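# Return the magnetic dial base to its outline, switched on

## Task

Put the dial indicator's magnetic base, which was bumped out of its painted outline on the machine's steel face, back inside that outline standing upright, and leave its magnet switch turned all the way on.

## Robot and tools

ROBOT. Two seven-joint xArm7 arms, left_arm and right_arm, each with a two-finger parallel gripper and a wrist camera. Base positions in the scene frame: left_arm (-0.028, +0.367, 0) m, right_arm (-0.045, -0.406, 0) m, both almost unrotated (yaws of only a few thousandths). A camera stand sits behind the arms. A loose object may occasionally get a short shove from outside.

FRAMES. Scene frame: origin at table-top height halfway between the nominal bases, +x out over the table, +z up, left_arm toward +y (arm names do not match image sides). Each arm's reported hand position, orientation (end_effector_quat_wxyz), velocities, Hand target and wrist-camera pose are in that arm's own base frame; fixed cameras and the table use the scene frame. Reported poses may be off by a few cm, more when reaching far.

GRIPPER. Fingers point along the gripper's +z and move apart along its y. end_effector_position is the pad midpoint when closed, about 2 cm behind the tips; closing pushes the tips roughly 10 mm further along +z, mostly while the pads are over 40 mm apart.

execute_actions(actions, cameras). actions is a list of actions; each action is a table of up to 15 rows, one row per 1/30 s step; a short table repeats its last row until 15 steps. Every row is one flat list of 14 numbers in [-1, 1]: left_arm dx, dy, dz, rx, ry, rz, opening, then right_arm in the same order. dx..rz are offsets, not poses: counted from that arm's Hand target as it stood when the action began (every row from that same start), along the arm's own base axes, turning about the Hand target position. Scale: 1.0 = 0.6 m or 180 degrees; rx, ry, rz form one rotation vector. Re-sending an offset in a new action moves further. All six zeros re-commands the current Hand target. opening is absolute: +1 fully open (0.084 m), -1 closed; a 0 is a real command, so resend the current value to leave a gripper alone. Images come only when actions is empty or cameras names some ("all", or names; an unknown name voids the call).

move(target, speed, blend, opening_speed, blocking, cameras). target is one 14-number row as above, or a list of up to 15 such rows; every row is an offset from the same starting Hand targets, not from the previous row. speed: path top speed in m/s, 0.002 to 1, default 0.25 (turning up to twice that in rad/s), one value or one per target. blend: corner rounding in m per target; 0 stops at each. opening_speed: per-second rate on the -1..+1 scale, at least 0.2. Paths are straight, finish together, take 0.5 s minimum and are cut off at 10 s. They do not avoid obstacles or the other arm. Grippers lag and can overshoot their path, worse at speed or with the arm stretched. Openings of the first target are sent at once; later ones on arrival, with a pause while everything settles. blocking=false returns after about 0.5 s while the move continues. The extra line "move:" reports the ending (done = at rest within 3 mm and 2 degrees; off_target; moving; held; fault) and limits (paced = pose clipped, held = steps withheld). Neither done nor off_target says whether something was touched.

wait(seconds 0 to 10): let time pass holding commands; returns early if a running move ends. stop: brakes a running move. zoom_image(camera, region [x0, y0, x1, y1] in pixels, at most 504 by 504) enlarges part of a camera's newest image. clear_fault(arm) clears a reported torque fault on that arm. read_manual gives URDF licence text only. finished_scene(scene) ends the current scene irrevocably; the goal must hold without the robot.

CONTROL. Each step the commanded pose is clipped to 70 mm and 16 degrees from the measured gripper pose; Hand target in the result is this clipped command and is the base for the next offsets. Grippers often settle short; a new command, even all zeros, retries, else send the missing gap. Large wrist turns can swing the elbow. To stop pressing on something, command the target back past the gripper.

GRIPPING. grip_measured is the measured opening on the command scale. To hold, keep commanding clearly below it; more margin, harder squeeze (about 24 N per pad max). Fast closing can hit harder.

RESULTS. Joint positions (last entry per arm is the finger opening in m), Joint velocities ("within noise" means still; velocity fields then omitted), joint torques (total drive output including gravity, noisy, positive toward larger joint angle), Tool commands, motor temperatures, and for execute_actions some step-by-step end_effector_position readings.

CAMERAS (896x504 each): cam_high, high above the table at about (0.44, -0.56, 1.12) looking down; cam_low, near table height at about (1.19, 0.21, 0.14) looking back toward the arms; cam_left_wrist and cam_right_wrist on the grippers (their images may lag during motion). Calibrations are given but fixed cameras may have shifted slightly.

AVOID. Nothing may fall or be left off the table. Do not drop parts, release them while moving, or strike fixed or heavy items. The arms must not hit or squeeze each other (a clearance check holds some commands back but not fingers closing on the other arm). Contact torque at a joint limit (waist 42.7, shoulder 42.9, upper arm roll 27.3, elbow 27.3, forearm roll 27.3, wrist pitch 14.7, wrist roll 15.3 N m), a motor held at its torque limit for 1 s, or long overload causes a TORQUE FAULT that halts the arm until clear_fault. Holding loads, stretching out or pushing at unreachable poses heats motors: MOTOR HOT at 65 °C, braking for 30 s or more at 80 °C. Any arm stop is costly; prefer smooth, moderate motions.

Each tool is called after "Emit:" as name(argument=value, ...), one argument or row to a line, values as JSON.

## Session

Emit:
execute_actions(
  actions=[],
)

Scene clock: 0.00 s.
left_arm: end_effector_position=(+0.1525, -0.4215, +0.3275) grip_measured=+1.00 end_effector_quat_wxyz=(-0.013, +0.981, +0.193, -0.016) | right_arm: end_effector_position=(+0.1643, +0.1852, +0.1927) grip_measured=+1.00 end_effector_quat_wxyz=(+0.023, +0.678, -0.529, +0.510)
Joint positions: left_arm=[-1.126 -0.079 -0.08 1.321 -0.033 1.431 -1.589 0.084] | right_arm=[0.183 -1.127 1.374 0.471 0.061 1.258 2.375 0.084]
Joint velocities: within noise
Joint torques (N m): no reading
Motor temperatures (°C): left_arm=[35 37 32 36 29 34 34] | right_arm=[39 31 28 31 31 35 37]
Hand target: left_arm +0.1525, -0.4215, +0.3275; -0.013, +0.981, +0.193, -0.016 | right_arm +0.1643, +0.1852, +0.1927; +0.023, +0.678, -0.529, +0.510
Tool commands: left_gripper/opening=+1.0 right_gripper/opening=+1.0

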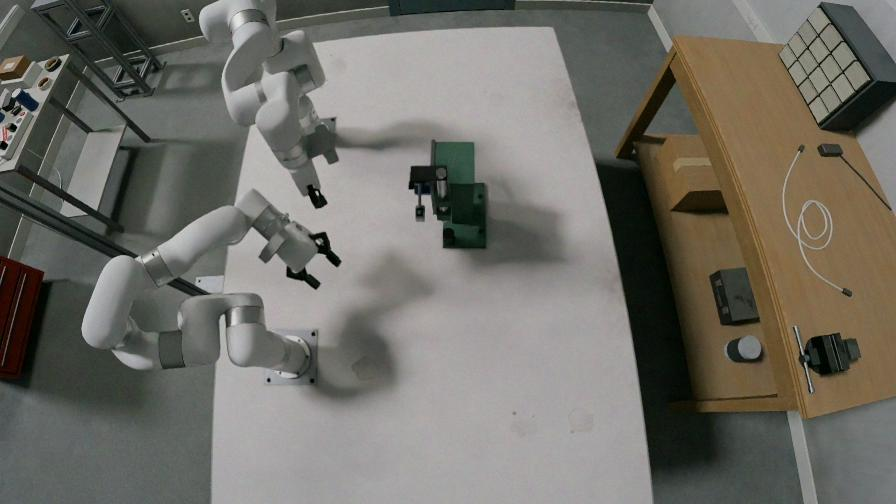

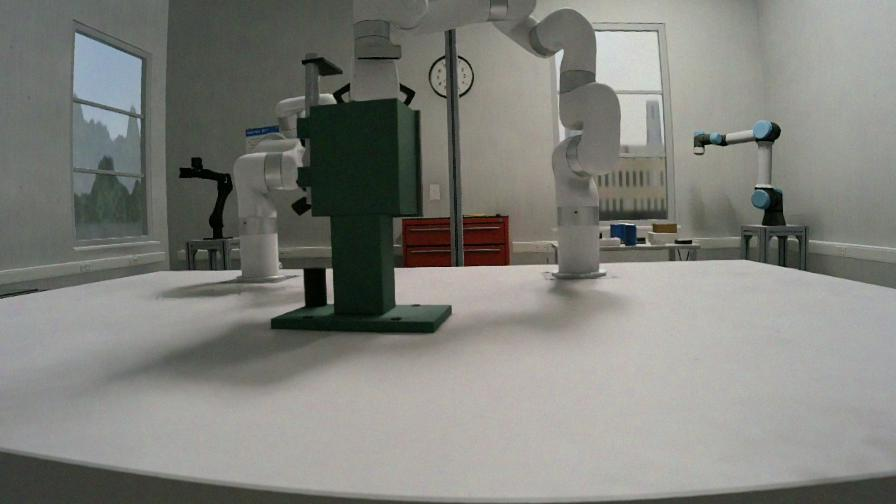

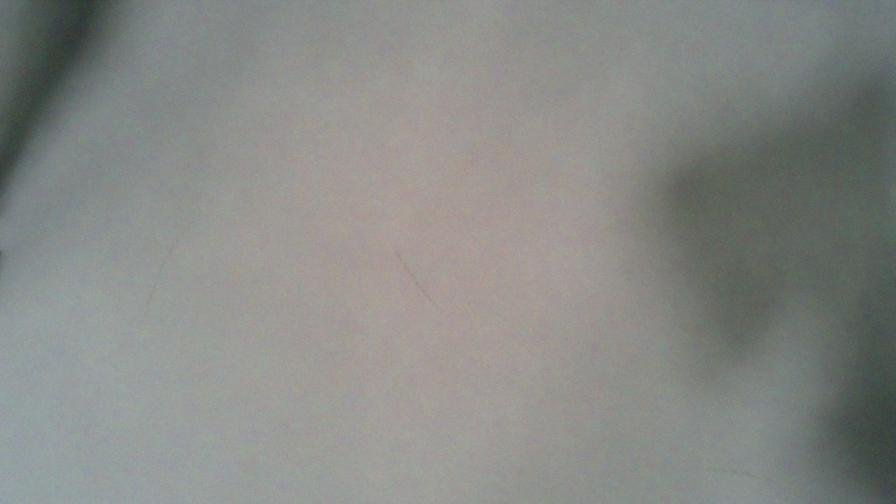

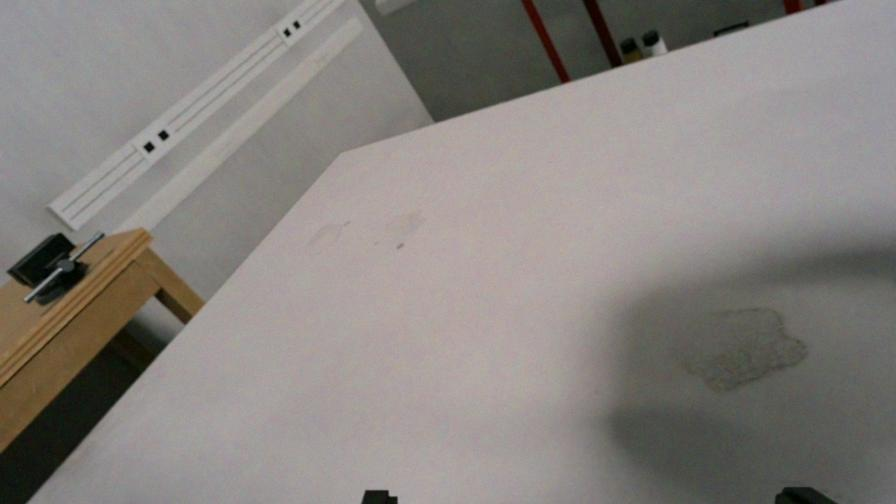

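Emit:
zoom_image(
  camera="cam_high",
  region=[370, 120, 530, 270],
)

Emit:
zoom_image(
  camera="cam_low",
  region=[230, 30, 490, 350],
)

Scaled by 3.150.

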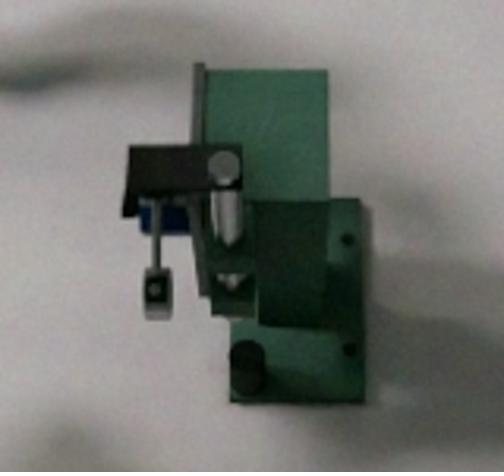

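Scaled by 1.575.

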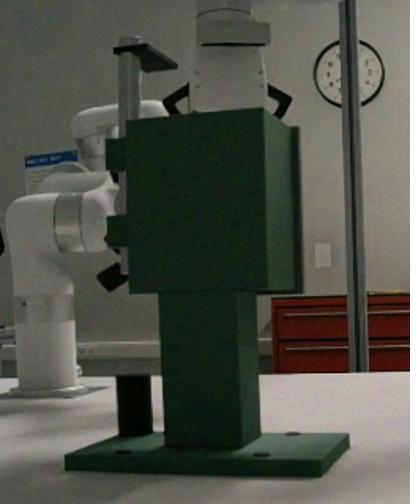

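Emit:
move(
  target=[-0.05, 0.42, 0.05, 0, 0, 0, 1, 0.0, 0.167, 0.08, -0.241, -0.080, 0.2626, 1],
  speed=0.35,
  cameras=["cam_right_wrist", "cam_high"],
)

Scene clock: 4.73 s.
left_arm: end_effector_position=(+0.1225, -0.1695, +0.3575) grip_measured=+1.00 end_effector_quat_wxyz=(-0.013, +0.981, +0.193, -0.016) | right_arm: end_effector_position=(+0.1643, +0.2854, +0.2407) grip_measured=+1.00 end_effector_quat_wxyz=(+0.001, +0.707, +0.001, +0.707)
Joint positions: left_arm=[-1.049 -0.869 0.066 0.815 0.031 1.72 -1.392 0.084] | right_arm=[0.428 -1.222 1.53 0.319 -0.466 0.815 2.012 0.084]
Joint torques (N m): left_arm=[4.92 -5.61 2.26 16.85 2.62 0.32 1.83] | right_arm=[4.75 3.55 -22.4 1.1 -2.23 -0.68 -1.61]
Hand target: left_arm +0.1225, -0.1695, +0.3575; -0.013, +0.981, +0.193, -0.016 | right_arm +0.1643, +0.2854, +0.2407; +0.001, +0.707, +0.001, +0.707
Off the commanded pose: left_arm 0.000 m, 0 deg | right_arm 0.000 m, 0 deg.
move: done
camera_calibration:
cam_right_wrist: T_world_to_cam=[[0.00494349, -0.99997, -0.00602344, 0.319537], [0.0160279, 0.00610197, -0.999853, 0.305517], [0.999859, 0.00484622, 0.0160576, -0.0400708], [0, 0, 0, 1]] pos_world=[0.0335887, 0.317857, 0.30804]
Images, in order (width x height): cam_high 896x504, cam_right_wrist 896x504.

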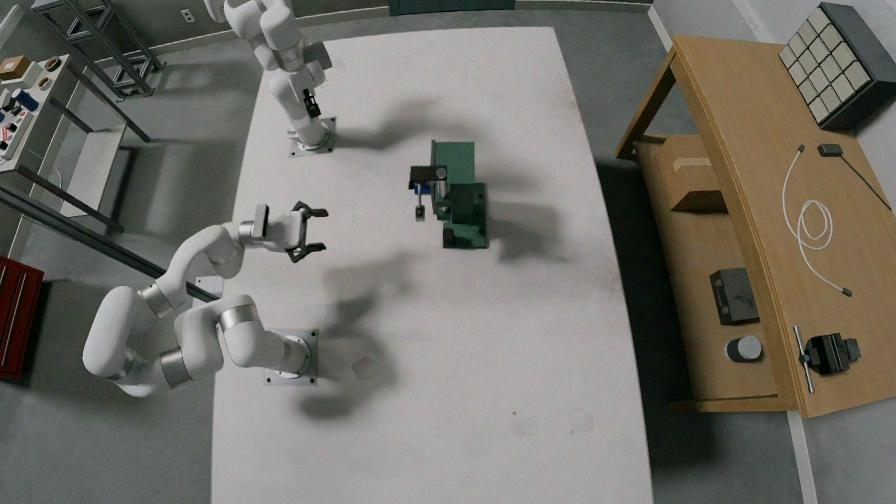

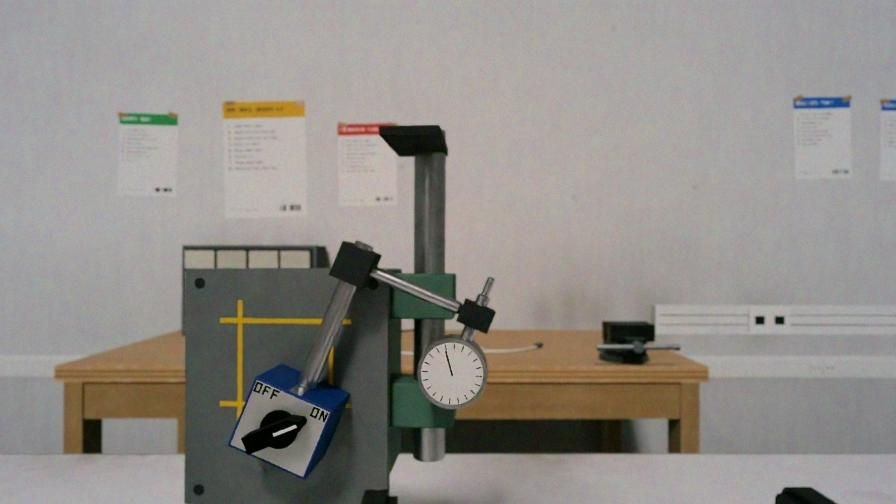

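Emit:
zoom_image(
  camera="cam_right_wrist",
  region=[170, 220, 510, 504],
)

Scaled by 1.482.

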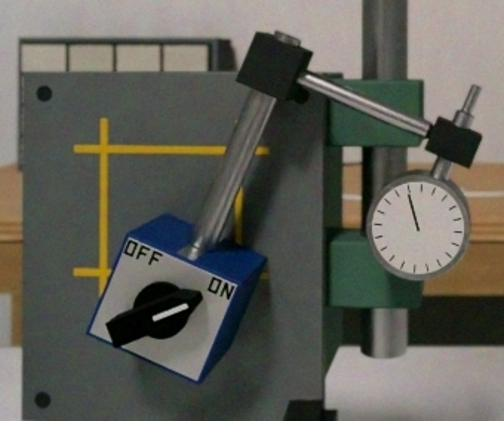

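Emit:
move(
  target=[
    [0.2125, -0.05, 0.0, 0, 0, -0.957, 1, 0.16, 0.167, -0.133, 0, 0, 0, 1],
    [0.403, -0.1525, -0.229, 0.291, -0.614, -0.700, 1, 0.16, 0.167, -0.133, 0, 0, 0, 1],
  ],
  speed=0.4,
  blend=[0.05, 0],
  cameras=["cam_right_wrist", "cam_left_wrist", "cam_high"],
)

Scene clock: 16.67 s.
left_arm: end_effector_position=(+0.3643, -0.2610, +0.2201) grip_measured=+1.00 end_effector_quat_wxyz=(+0.183, -0.182, +0.683, -0.683) | right_arm: end_effector_position=(+0.2603, +0.3856, +0.1609) grip_measured=+1.00 end_effector_quat_wxyz=(+0.001, +0.707, +0.001, +0.707)
Joint positions: left_arm=[-1.578 -2.059 2.009 0.498 2.461 0.244 1.294 0.084] | right_arm=[-0.277 -1.405 1.8 0.656 -0.5 0.469 2.203 0.084]
Joint torques (N m): left_arm=[-4.95 -3.29 -15 -10.02 2.29 -4.6 -2.22] | right_arm=[-4.96 8.83 -22.4 1.89 2.55 -0.28 1.58]
Hand target: left_arm +0.3643, -0.2610, +0.2201; +0.183, -0.182, +0.683, -0.683 | right_arm +0.2603, +0.3856, +0.1609; +0.001, +0.707, +0.001, +0.707
Off the commanded pose: left_arm 0.000 m, 0 deg | right_arm 0.000 m, 0 deg.
joint sent to its limit (left arm) — joint 2 (shoulder), lower limit. The joint targets still meet the commanded pose.
move: done
camera_calibration:
cam_left_wrist: T_world_to_cam=[[0.0092193, -0.00607077, -0.999939, 0.246419], [0.866891, 0.498473, 0.00496632, -0.116924], [0.498413, -0.866884, 0.00985827, -0.284798], [0, 0, 0, 1]] pos_world=[0.241035, -0.187108, 0.249792]
cam_right_wrist: T_world_to_cam=[[0.0049435, -0.99997, -0.00602399, 0.418779], [0.0160279, 0.00610252, -0.999853, 0.223579], [0.999859, 0.00484622, 0.0160576, -0.135261], [0, 0, 0, 1]] pos_world=[0.129589, 0.418057, 0.22824]
Images, in order (width x height): cam_high 896x504, cam_left_wrist 896x504, cam_right_wrist 896x504.

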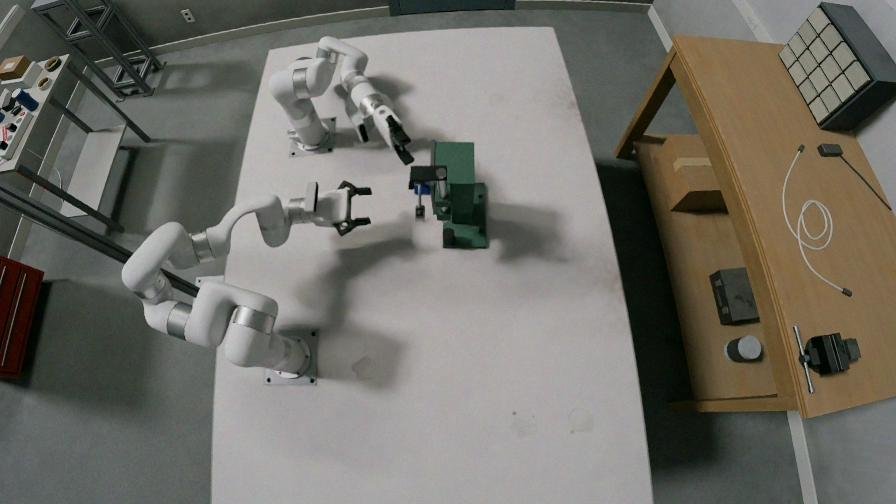

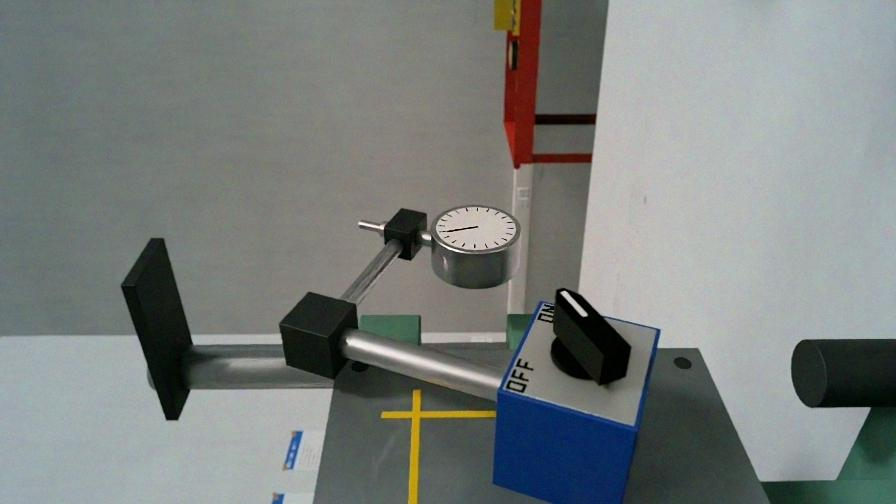

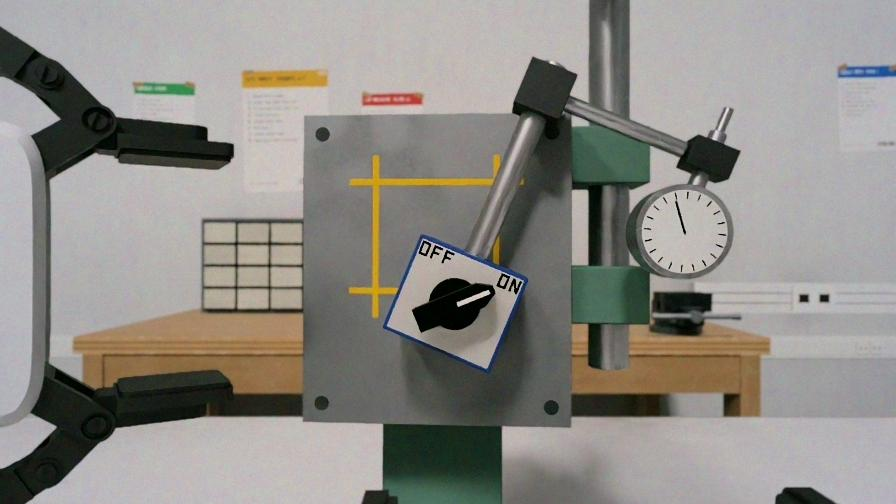

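Emit:
zoom_image(
  camera="cam_right_wrist",
  region=[290, 100, 590, 440],
)

Emit:
zoom_image(
  camera="cam_left_wrist",
  region=[440, 250, 740, 504],
)

Scaled by 1.482.

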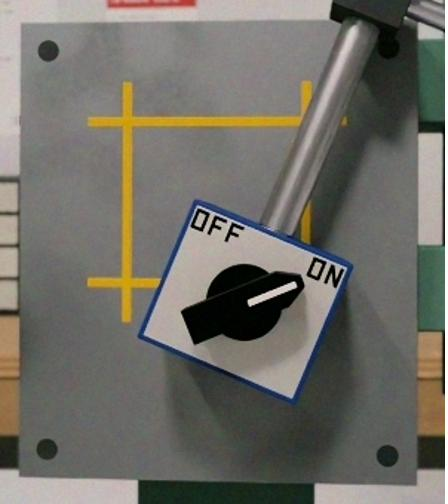

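Scaled by 1.680.

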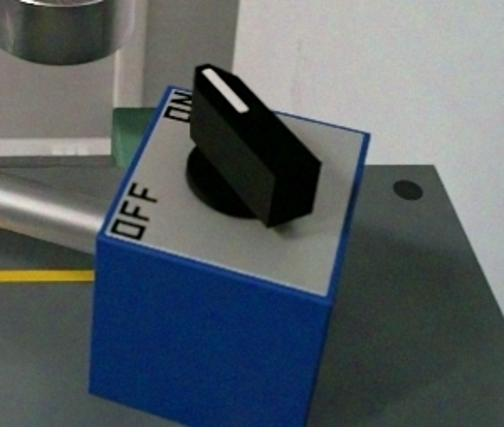

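Emit:
move(
  target=[0.0477, -0.0253, 0.0398, 0.1245, 0.0108, -0.0991, 0.52, 0.0837, 0.059, 0.0807, 0.3743, -0.0114, -0.0171, -0.286],
  speed=0.25,
  cameras=["cam_right_wrist", "cam_left_wrist"],
)

Scene clock: 27.90 s.
left_arm: end_effector_position=(+0.3929, -0.2762, +0.2440) grip_measured=+0.51 end_effector_quat_wxyz=(+0.095, -0.047, +0.825, -0.555) | right_arm: end_effector_position=(+0.3105, +0.4210, +0.2093) grip_measured=-0.30 end_effector_quat_wxyz=(-0.374, +0.576, -0.409, +0.600)
Joint positions: left_arm=[-1.827 -1.513 1.574 0.59 1.239 0.341 2.009 0.065] | right_arm=[-0.451 -1.595 1.69 0.798 -0.058 0.408 2.918 0.031]
Joint torques (N m): left_arm=[-5.26 3.6 -19.78 3.66 -2.53 -0.64 1.66] | right_arm=[-4.85 10.66 -33.65 0.94 2.77 0.89 1.52]
Hand target: left_arm +0.3929, -0.2762, +0.2440; +0.095, -0.047, +0.825, -0.555 | right_arm +0.3105, +0.4210, +0.2093; -0.374, +0.576, -0.410, +0.600
Off the commanded pose: left_arm 0.000 m, 0 deg | right_arm 0.000 m, 0 deg.
move: done
camera_calibration:
cam_left_wrist: T_world_to_cam=[[0.0340668, 0.371972, -0.927619, 0.347026], [0.977107, 0.182631, 0.109119, -0.290182], [0.210001, -0.9101, -0.357235, -0.121486], [0, 0, 0, 1]] pos_world=[0.297229, -0.186652, 0.310173]
cam_right_wrist: T_world_to_cam=[[-0.0180975, -0.378434, -0.925451, 0.392077], [0.0722418, 0.922689, -0.378717, -0.262402], [0.997223, -0.0737101, 0.0106404, -0.151464], [0, 0, 0, 1]] pos_world=[0.177096, 0.379326, 0.265084]
Images, in order (width x height): cam_left_wrist 896x504, cam_right_wrist 896x504.

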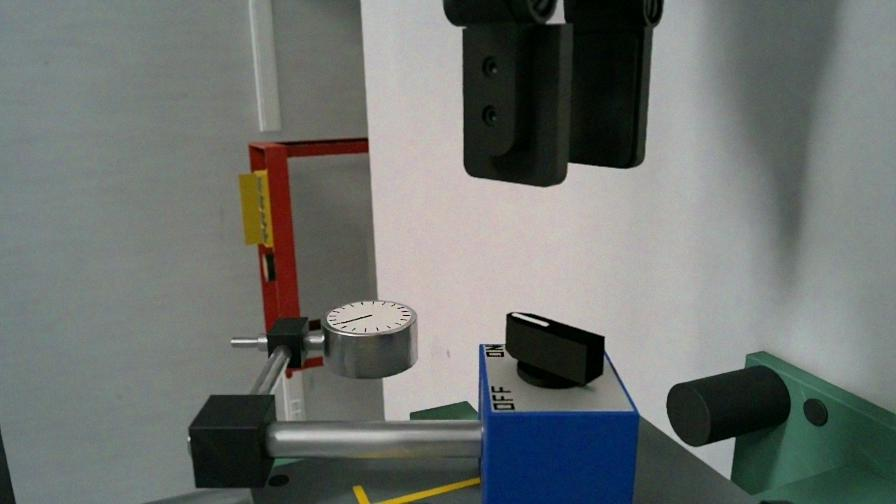

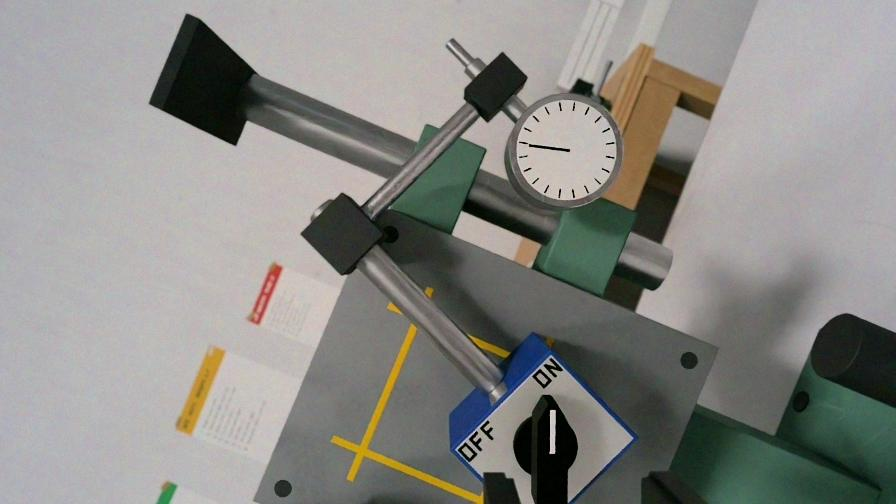

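Emit:
zoom_image(
  camera="cam_left_wrist",
  region=[440, 290, 680, 504],
)

Emit:
zoom_image(
  camera="cam_right_wrist",
  region=[420, 310, 720, 504],
)

Scaled by 2.100.

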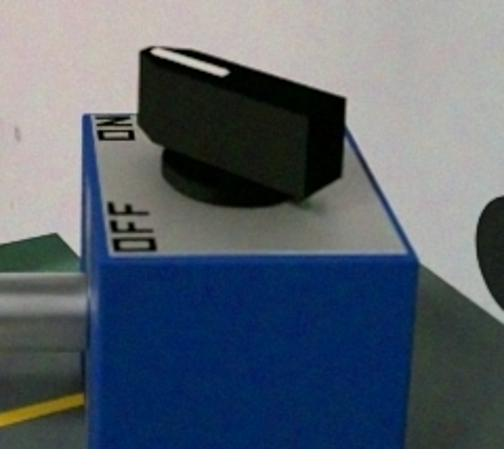

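Scaled by 1.680.

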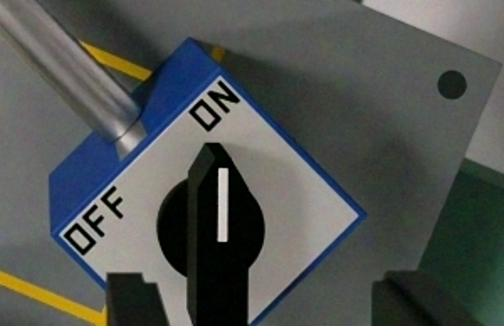

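Emit:
move(
  target=[0,0,0,0,0,0, 0.52, 0.0742, -0.0095, 0.0022, 0, 0, 0, -0.35],
  speed=0.15,
  cameras=["cam_right_wrist", "cam_left_wrist"],
)

Emit:
zoom_image(
  camera="cam_left_wrist",
  region=[440, 180, 800, 504],
)

Emit:
zoom_image(
  camera="cam_right_wrist",
  region=[420, 310, 720, 504],
)

Scene clock: 33.30 s.
left_arm: end_effector_position=(+0.3929, -0.2762, +0.2440) grip_measured=+0.51 end_effector_quat_wxyz=(+0.095, -0.047, +0.825, -0.555) | right_arm: end_effector_position=(+0.3550, +0.4153, +0.2106) grip_measured=-0.37 end_effector_quat_wxyz=(-0.374, +0.576, -0.409, +0.600)
Joint positions: left_arm=[-1.827 -1.513 1.574 0.59 1.239 0.341 2.009 0.065] | right_arm=[-0.58 -1.613 1.68 0.812 -0.06 0.292 2.918 0.028]
Joint torques (N m): left_arm=[-5.13 3.46 -19.75 3.54 -2.56 -0.69 1.84] | right_arm=[-5.14 11.21 -34.06 0.9 -1.33 -1.42 1.57]
Hand target: left_arm +0.3929, -0.2762, +0.2440; +0.095, -0.047, +0.825, -0.555 | right_arm +0.3550, +0.4153, +0.2106; -0.374, +0.576, -0.410, +0.600
Off the commanded pose: left_arm 0.000 m, 0 deg | right_arm 0.000 m, 0 deg.
move: done
camera_calibration:
cam_left_wrist: T_world_to_cam=[[0.034066, 0.371969, -0.92762, 0.347023], [0.977128, 0.182543, 0.109083, -0.29029], [0.209906, -0.910119, -0.357243, -0.121479], [0, 0, 0, 1]] pos_world=[0.297328, -0.186652, 0.310173]
cam_right_wrist: T_world_to_cam=[[-0.0181351, -0.378429, -0.925452, 0.391933], [0.072334, 0.922683, -0.378714, -0.259877], [0.997216, -0.0738097, 0.0106404, -0.196136], [0, 0, 0, 1]] pos_world=[0.221496, 0.373626, 0.266384]
Images, in order (width x height): cam_left_wrist 896x504, cam_right_wrist 896x504.

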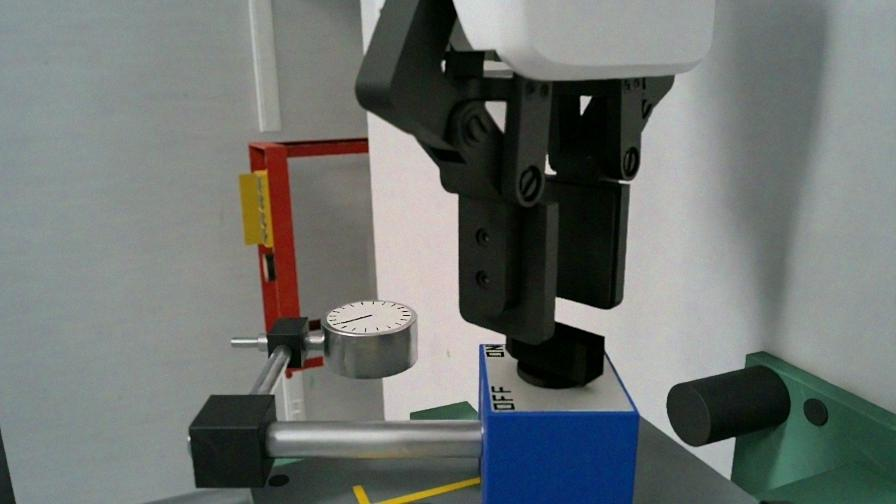

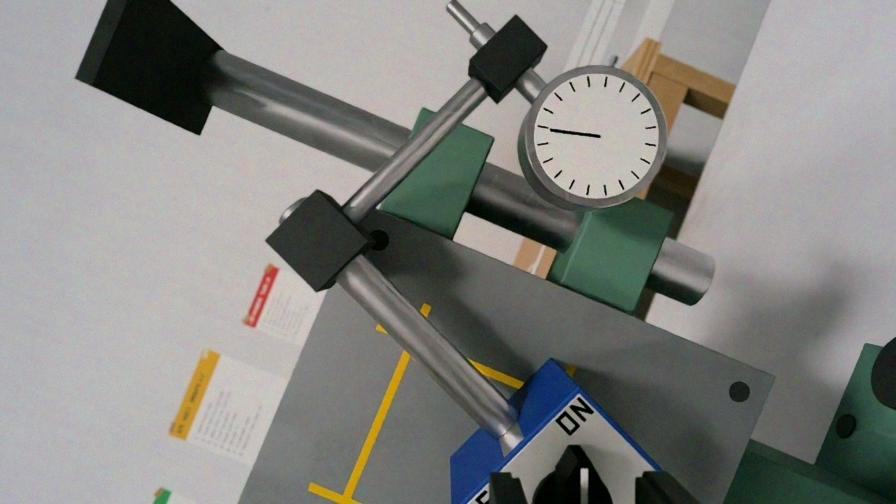

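Scaled by 1.400.

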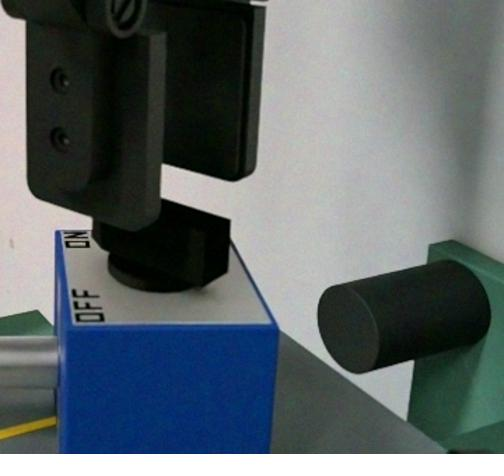

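Scaled by 1.680.

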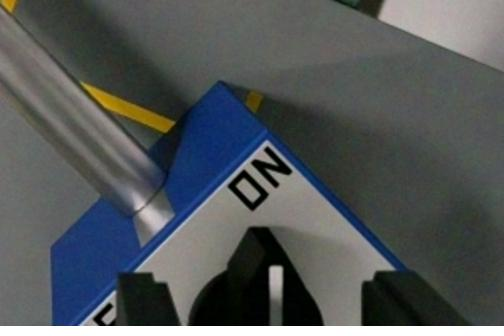

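Emit:
move(
  target=[0,0,0,0,0,0, 0.52, 0.0233, -0.0014, -0.0009, 0, 0, 0, -0.35],
  speed=0.1,
  cameras=["cam_left_wrist"],
)

Emit:
zoom_image(
  camera="cam_left_wrist",
  region=[440, 180, 700, 504],
)

Scene clock: 35.13 s.
left_arm: end_effector_position=(+0.3929, -0.2762, +0.2440) grip_measured=+0.51 end_effector_quat_wxyz=(+0.095, -0.047, +0.825, -0.555) | right_arm: end_effector_position=(+0.3690, +0.4145, +0.2101) grip_measured=-0.37 end_effector_quat_wxyz=(-0.374, +0.576, -0.409, +0.600)
Joint positions: left_arm=[-1.827 -1.513 1.574 0.59 1.239 0.341 2.009 0.065] | right_arm=[-0.623 -1.62 1.678 0.824 -0.06 0.26 2.92 0.028]
Joint torques (N m): left_arm=[-4.96 3.37 -19.77 3.51 -2.58 -0.72 1.75] | right_arm=[-5.06 11.31 -34.14 0.66 -0.82 -1.52 1.68]
Hand target: left_arm +0.3929, -0.2762, +0.2440; +0.095, -0.047, +0.825, -0.555 | right_arm +0.3690, +0.4145, +0.2101; -0.374, +0.576, -0.410, +0.600
Off the commanded pose: left_arm 0.000 m, 0 deg | right_arm 0.000 m, 0 deg.
move: done
camera_calibration:
cam_left_wrist: T_world_to_cam=[[0.034066, 0.371969, -0.92762, 0.347023], [0.977128, 0.182543, 0.109083, -0.29029], [0.209906, -0.910119, -0.357243, -0.121479], [0, 0, 0, 1]] pos_world=[0.297328, -0.186652, 0.310173]
Images, in order (width x height): cam_left_wrist 896x504.

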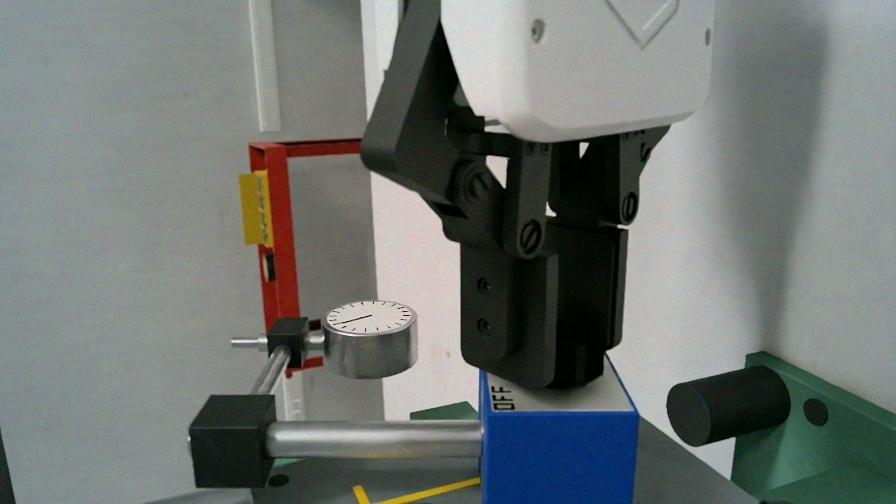

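Scaled by 1.556.

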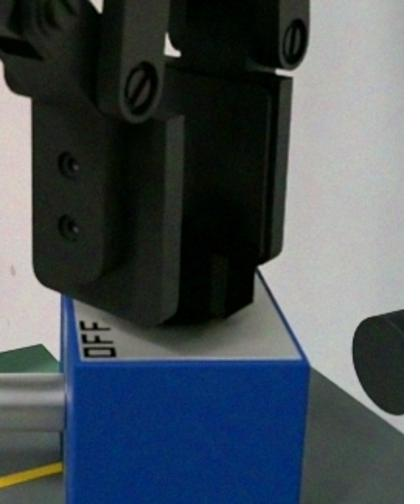

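Emit:
move(
  target=[0.0212,-0.1025,-0.0430,0,0,0, 0.52, 0, 0, 0, 0, 0, 0, -0.35],
  speed=0.1,
  cameras=["cam_left_wrist", "cam_right_wrist", "cam_high"],
)

Emit:
zoom_image(
  camera="cam_high",
  region=[370, 120, 530, 270],
)

Scene clock: 36.87 s.
left_arm: end_effector_position=(+0.4057, -0.3377, +0.2182) grip_measured=+0.51 end_effector_quat_wxyz=(+0.095, -0.047, +0.825, -0.555) | right_arm: end_effector_position=(+0.3690, +0.4145, +0.2101) grip_measured=-0.37 end_effector_quat_wxyz=(-0.374, +0.576, -0.410, +0.600)
Joint positions: left_arm=[-2.097 -1.394 1.702 0.746 1.505 0.156 1.726 0.065] | right_arm=[-0.624 -1.62 1.678 0.824 -0.06 0.26 2.92 0.028]
Joint torques (N m): left_arm=[-4.89 15.13 -15.51 4.34 2.57 -5.27 -2.08] | right_arm=[-5.15 11.57 -34.13 0.8 -0.6 -1.38 1.54]
Hand target: left_arm +0.4057, -0.3377, +0.2182; +0.095, -0.047, +0.825, -0.555 | right_arm +0.3690, +0.4145, +0.2101; -0.374, +0.576, -0.410, +0.600
Off the commanded pose: left_arm 0.000 m, 0 deg | right_arm 0.000 m, 0 deg.
move: done
camera_calibration:
cam_left_wrist: T_world_to_cam=[[0.0340206, 0.371921, -0.927641, 0.345542], [0.977154, 0.182459, 0.10899, -0.288661], [0.209792, -0.910156, -0.357217, -0.189316], [0, 0, 0, 1]] pos_world=[0.310027, -0.248152, 0.284374]
cam_right_wrist: T_world_to_cam=[[-0.0180427, -0.378436, -0.925452, 0.391404], [0.0723717, 0.92268, -0.378713, -0.260356], [0.997215, -0.0738096, 0.0107404, -0.210277], [0, 0, 0, 1]] pos_world=[0.235596, 0.372826, 0.265883]
Images, in order (width x height): cam_high 896x504, cam_left_wrist 896x504, cam_right_wrist 896x504.

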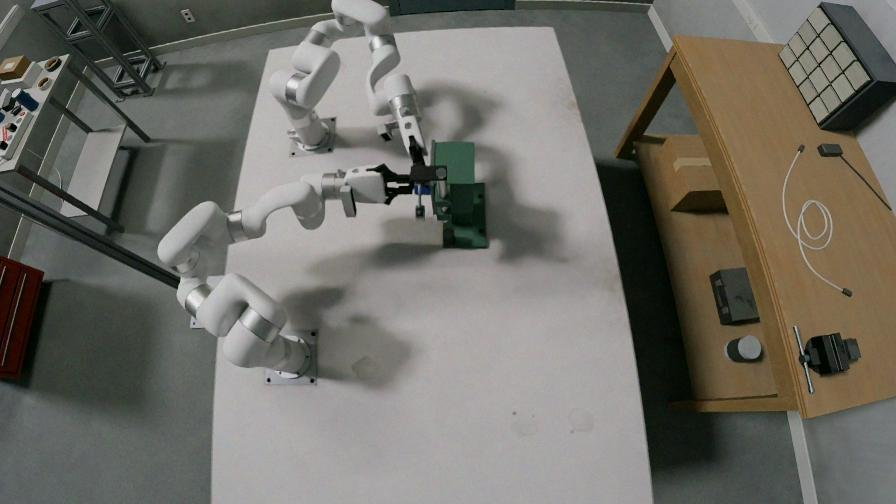

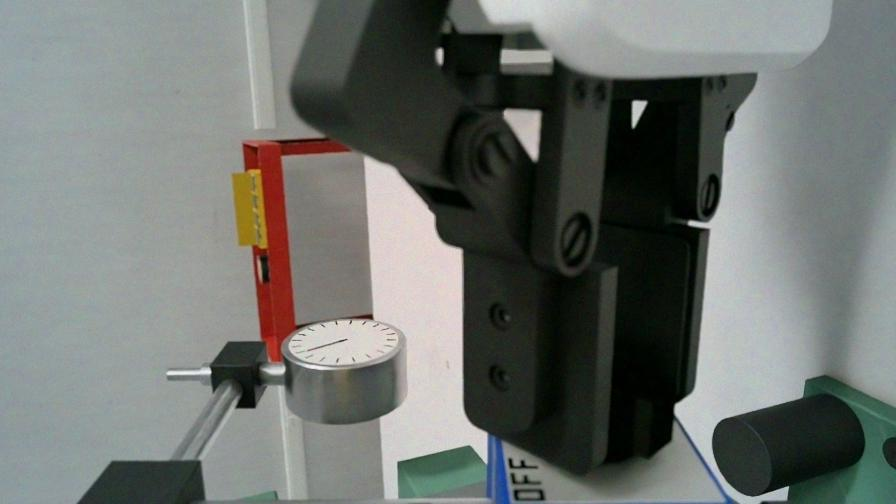

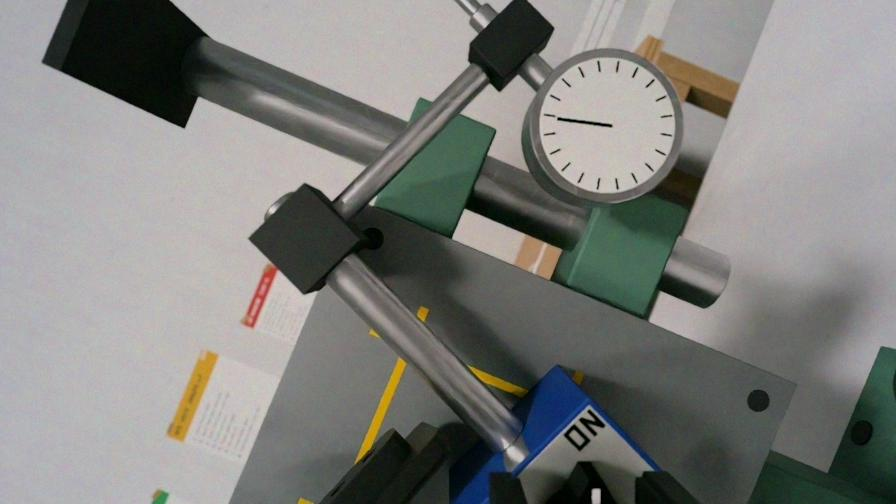

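Scaled by 3.150.

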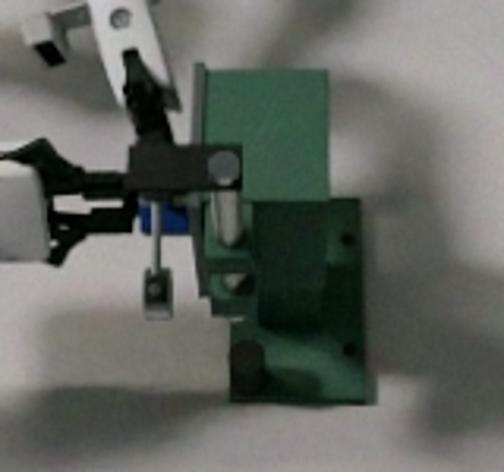

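Emit:
zoom_image(
  camera="cam_right_wrist",
  region=[300, 330, 700, 504],
)

Scaled by 1.260.

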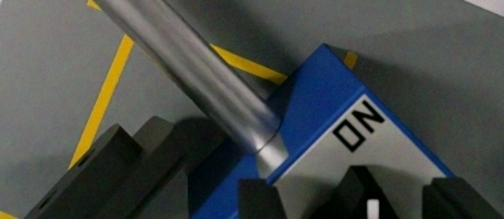

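Emit:
move(
  target=[0,0,0,0,0,0, -0.3, 0, 0, 0, 0, 0, 0, -0.35],
  opening_speed=0.6,
  cameras=["cam_right_wrist"],
)

Emit:
zoom_image(
  camera="cam_right_wrist",
  region=[300, 330, 700, 504],
)

Scene clock: 38.83 s.
left_arm: end_effector_position=(+0.4057, -0.3377, +0.2181) grip_measured=-0.01 end_effector_quat_wxyz=(+0.095, -0.047, +0.825, -0.555) | right_arm: end_effector_position=(+0.3690, +0.4145, +0.2101) grip_measured=-0.37 end_effector_quat_wxyz=(-0.374, +0.576, -0.410, +0.600)
Joint positions: left_arm=[-2.097 -1.393 1.702 0.746 1.506 0.156 1.725 0.044] | right_arm=[-0.624 -1.62 1.678 0.824 -0.06 0.26 2.92 0.028]
Joint torques (N m): left_arm=[-5.62 9.83 -30.04 1.17 0.82 -7.76 -1.76] | right_arm=[-5.11 11.67 -34.18 0.63 -0.48 -1.49 1.54]
Hand target: left_arm +0.4057, -0.3377, +0.2182; +0.095, -0.047, +0.825, -0.555 | right_arm +0.3690, +0.4145, +0.2101; -0.374, +0.576, -0.410, +0.600
Off the commanded pose: left_arm 0.000 m, 0 deg | right_arm 0.000 m, 0 deg.
move: done
camera_calibration:
cam_right_wrist: T_world_to_cam=[[-0.0180427, -0.378436, -0.925452, 0.391404], [0.0723717, 0.92268, -0.378713, -0.260356], [0.997215, -0.0738096, 0.0107404, -0.210277], [0, 0, 0, 1]] pos_world=[0.235596, 0.372826, 0.265883]
Images, in order (width x height): cam_right_wrist 896x504.

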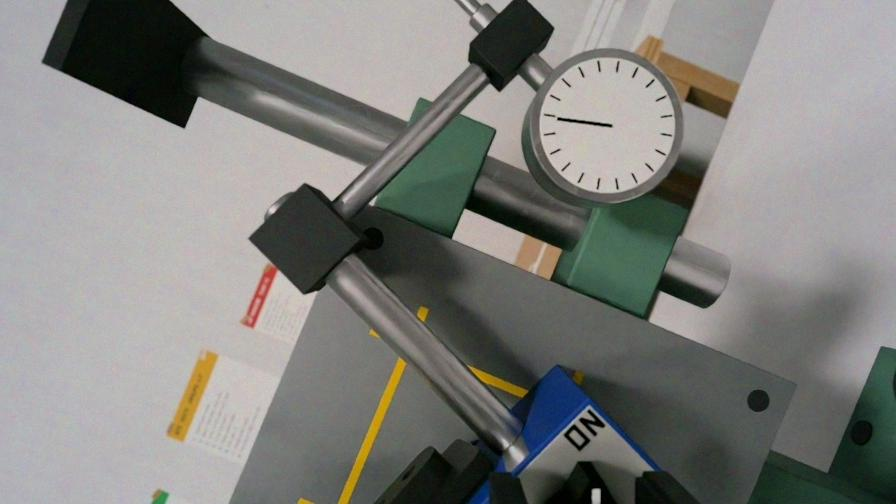

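Scaled by 1.260.

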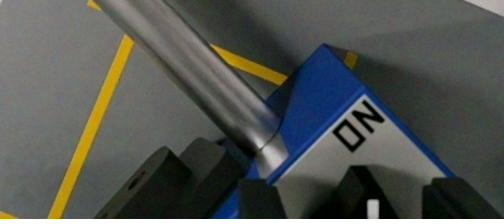

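Emit:
move(
  target=[0,0,0,0,0,0, -1, 0, 0, 0, 0, 0, 0, -1],
  opening_speed=0.6,
  cameras=["cam_right_wrist"],
)

Emit:
zoom_image(
  camera="cam_right_wrist",
  region=[300, 330, 700, 504],
)

Scene clock: 40.40 s.
left_arm: end_effector_position=(+0.4057, -0.3377, +0.2182) grip_measured=-0.01 end_effector_quat_wxyz=(+0.095, -0.047, +0.825, -0.555) | right_arm: end_effector_position=(+0.3690, +0.4143, +0.2094) grip_measured=-0.78 end_effector_quat_wxyz=(-0.373, +0.577, -0.409, +0.600)
Joint positions: left_arm=[-2.097 -1.393 1.702 0.746 1.506 0.156 1.725 0.044] | right_arm=[-0.624 -1.62 1.679 0.824 -0.06 0.26 2.92 0.01]
Joint torques (N m): left_arm=[-5.64 3.29 -30.26 -1.22 -0.42 -10.09 -1.07] | right_arm=[-3.12 11.51 -65.19 5.63 0.6 -4.09 0.79]
Hand target: left_arm +0.4057, -0.3377, +0.2182; +0.095, -0.047, +0.825, -0.555 | right_arm +0.3690, +0.4145, +0.2101; -0.374, +0.576, -0.410, +0.600
Off the commanded pose: left_arm 0.000 m, 0 deg | right_arm 0.001 m, 0 deg.
move: done
camera_calibration:
cam_right_wrist: T_world_to_cam=[[-0.0188639, -0.379295, -0.925083, 0.39132], [0.0723547, 0.922304, -0.379631, -0.260067], [0.997201, -0.0740954, 0.0100455, -0.209985], [0, 0, 0, 1]] pos_world=[0.235596, 0.372727, 0.265384]
Images, in order (width x height): cam_right_wrist 896x504.

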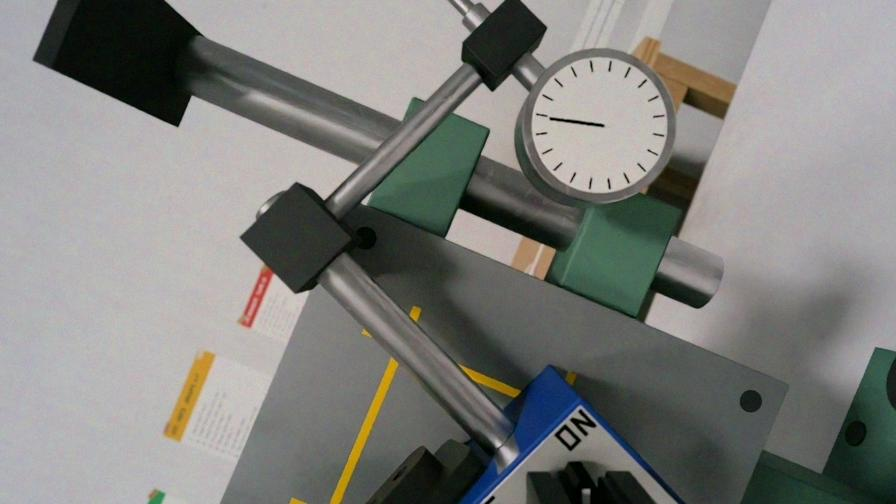

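Scaled by 1.260.

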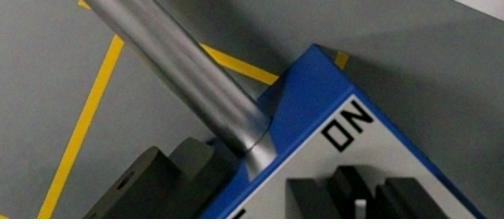

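Emit:
zoom_image(
  camera="cam_right_wrist",
  region=[480, 380, 680, 504],
)

Scaled by 2.520.

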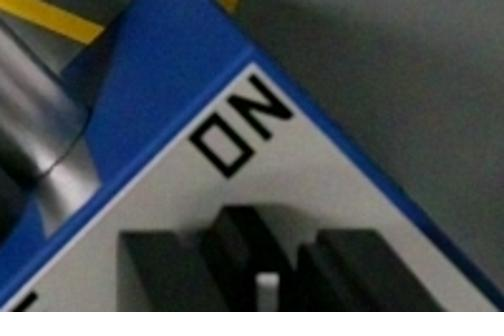

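Emit:
move(
  target=[
    [0,0,0,0,0,0, -1, 0, -0.0004, -0.0012, 0, 0, 0, -0.70],
    [0,0,0,0,0,0, -1, 0, -0.0004, -0.0012, -0.2495, 0.0152, 0, -0.70],
  ],
  speed=0.3,
  cameras=["cam_right_wrist", "cam_left_wrist"],
)

Scene clock: 44.83 s.
left_arm: end_effector_position=(+0.4057, -0.3377, +0.2182) grip_measured=-0.01 end_effector_quat_wxyz=(+0.095, -0.047, +0.825, -0.555) | right_arm: end_effector_position=(+0.3690, +0.4142, +0.2094) grip_measured=-0.72 end_effector_quat_wxyz=(-0.116, +0.689, -0.158, +0.698)
Joint positions: left_arm=[-2.097 -1.393 1.702 0.746 1.506 0.156 1.725 0.044] | right_arm=[-0.639 -1.5 1.667 0.838 -0.405 0.288 2.392 0.012]
Joint torques (N m): left_arm=[-5.69 3.25 -30.31 -1.06 0.02 -9.95 0.46] | right_arm=[-4.16 18.7 -33.78 2.33 -1.43 4 -1.83]
Motor temperatures (°C): left_arm=[35 37 35 37 29 35 34] | right_arm=[39 31 33 31 31 35 37]
Hand target: left_arm +0.4057, -0.3377, +0.2182; +0.095, -0.047, +0.825, -0.555 | right_arm +0.3690, +0.4142, +0.2094; -0.115, +0.689, -0.158, +0.698
Off the commanded pose: left_arm 0.000 m, 0 deg | right_arm 0.000 m, 0 deg.
move: done
camera_calibration:
cam_left_wrist: T_world_to_cam=[[0.034066, 0.371969, -0.92762, 0.345534], [0.977128, 0.182543, 0.109083, -0.288659], [0.209906, -0.910119, -0.357243, -0.189334], [0, 0, 0, 1]] pos_world=[0.310028, -0.248152, 0.284373]
cam_right_wrist: T_world_to_cam=[[-0.0510376, -0.920762, -0.386773, 0.514681], [0.0396542, 0.385104, -0.922021, 0.0882131], [0.997909, -0.0623949, 0.0168573, -0.216514], [0, 0, 0, 1]] pos_world=[0.238832, 0.426418, 0.284049]
Images, in order (width x height): cam_left_wrist 896x504, cam_right_wrist 896x504.

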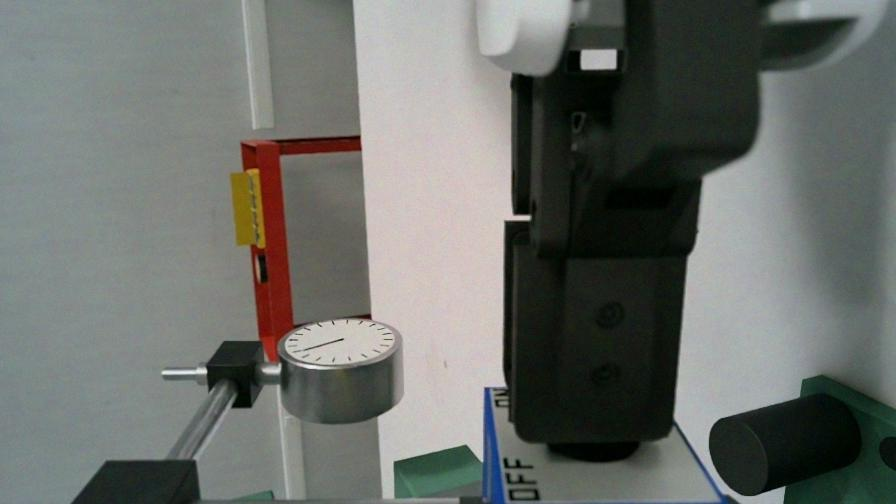

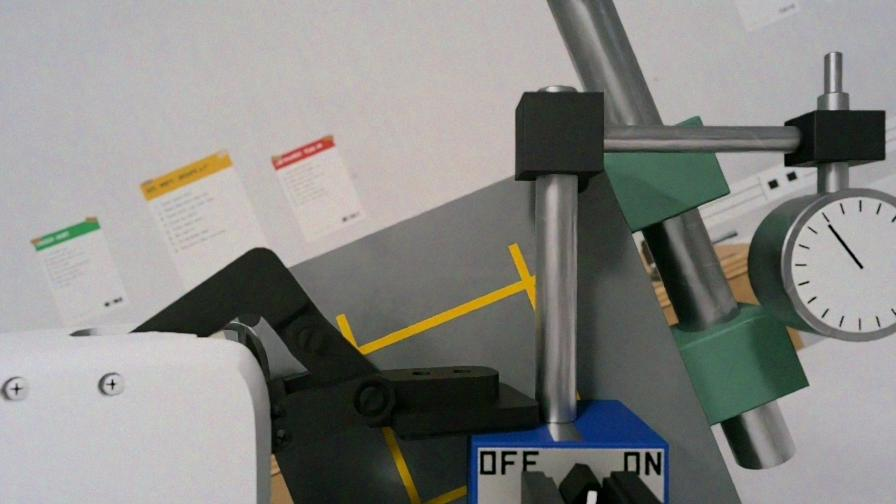

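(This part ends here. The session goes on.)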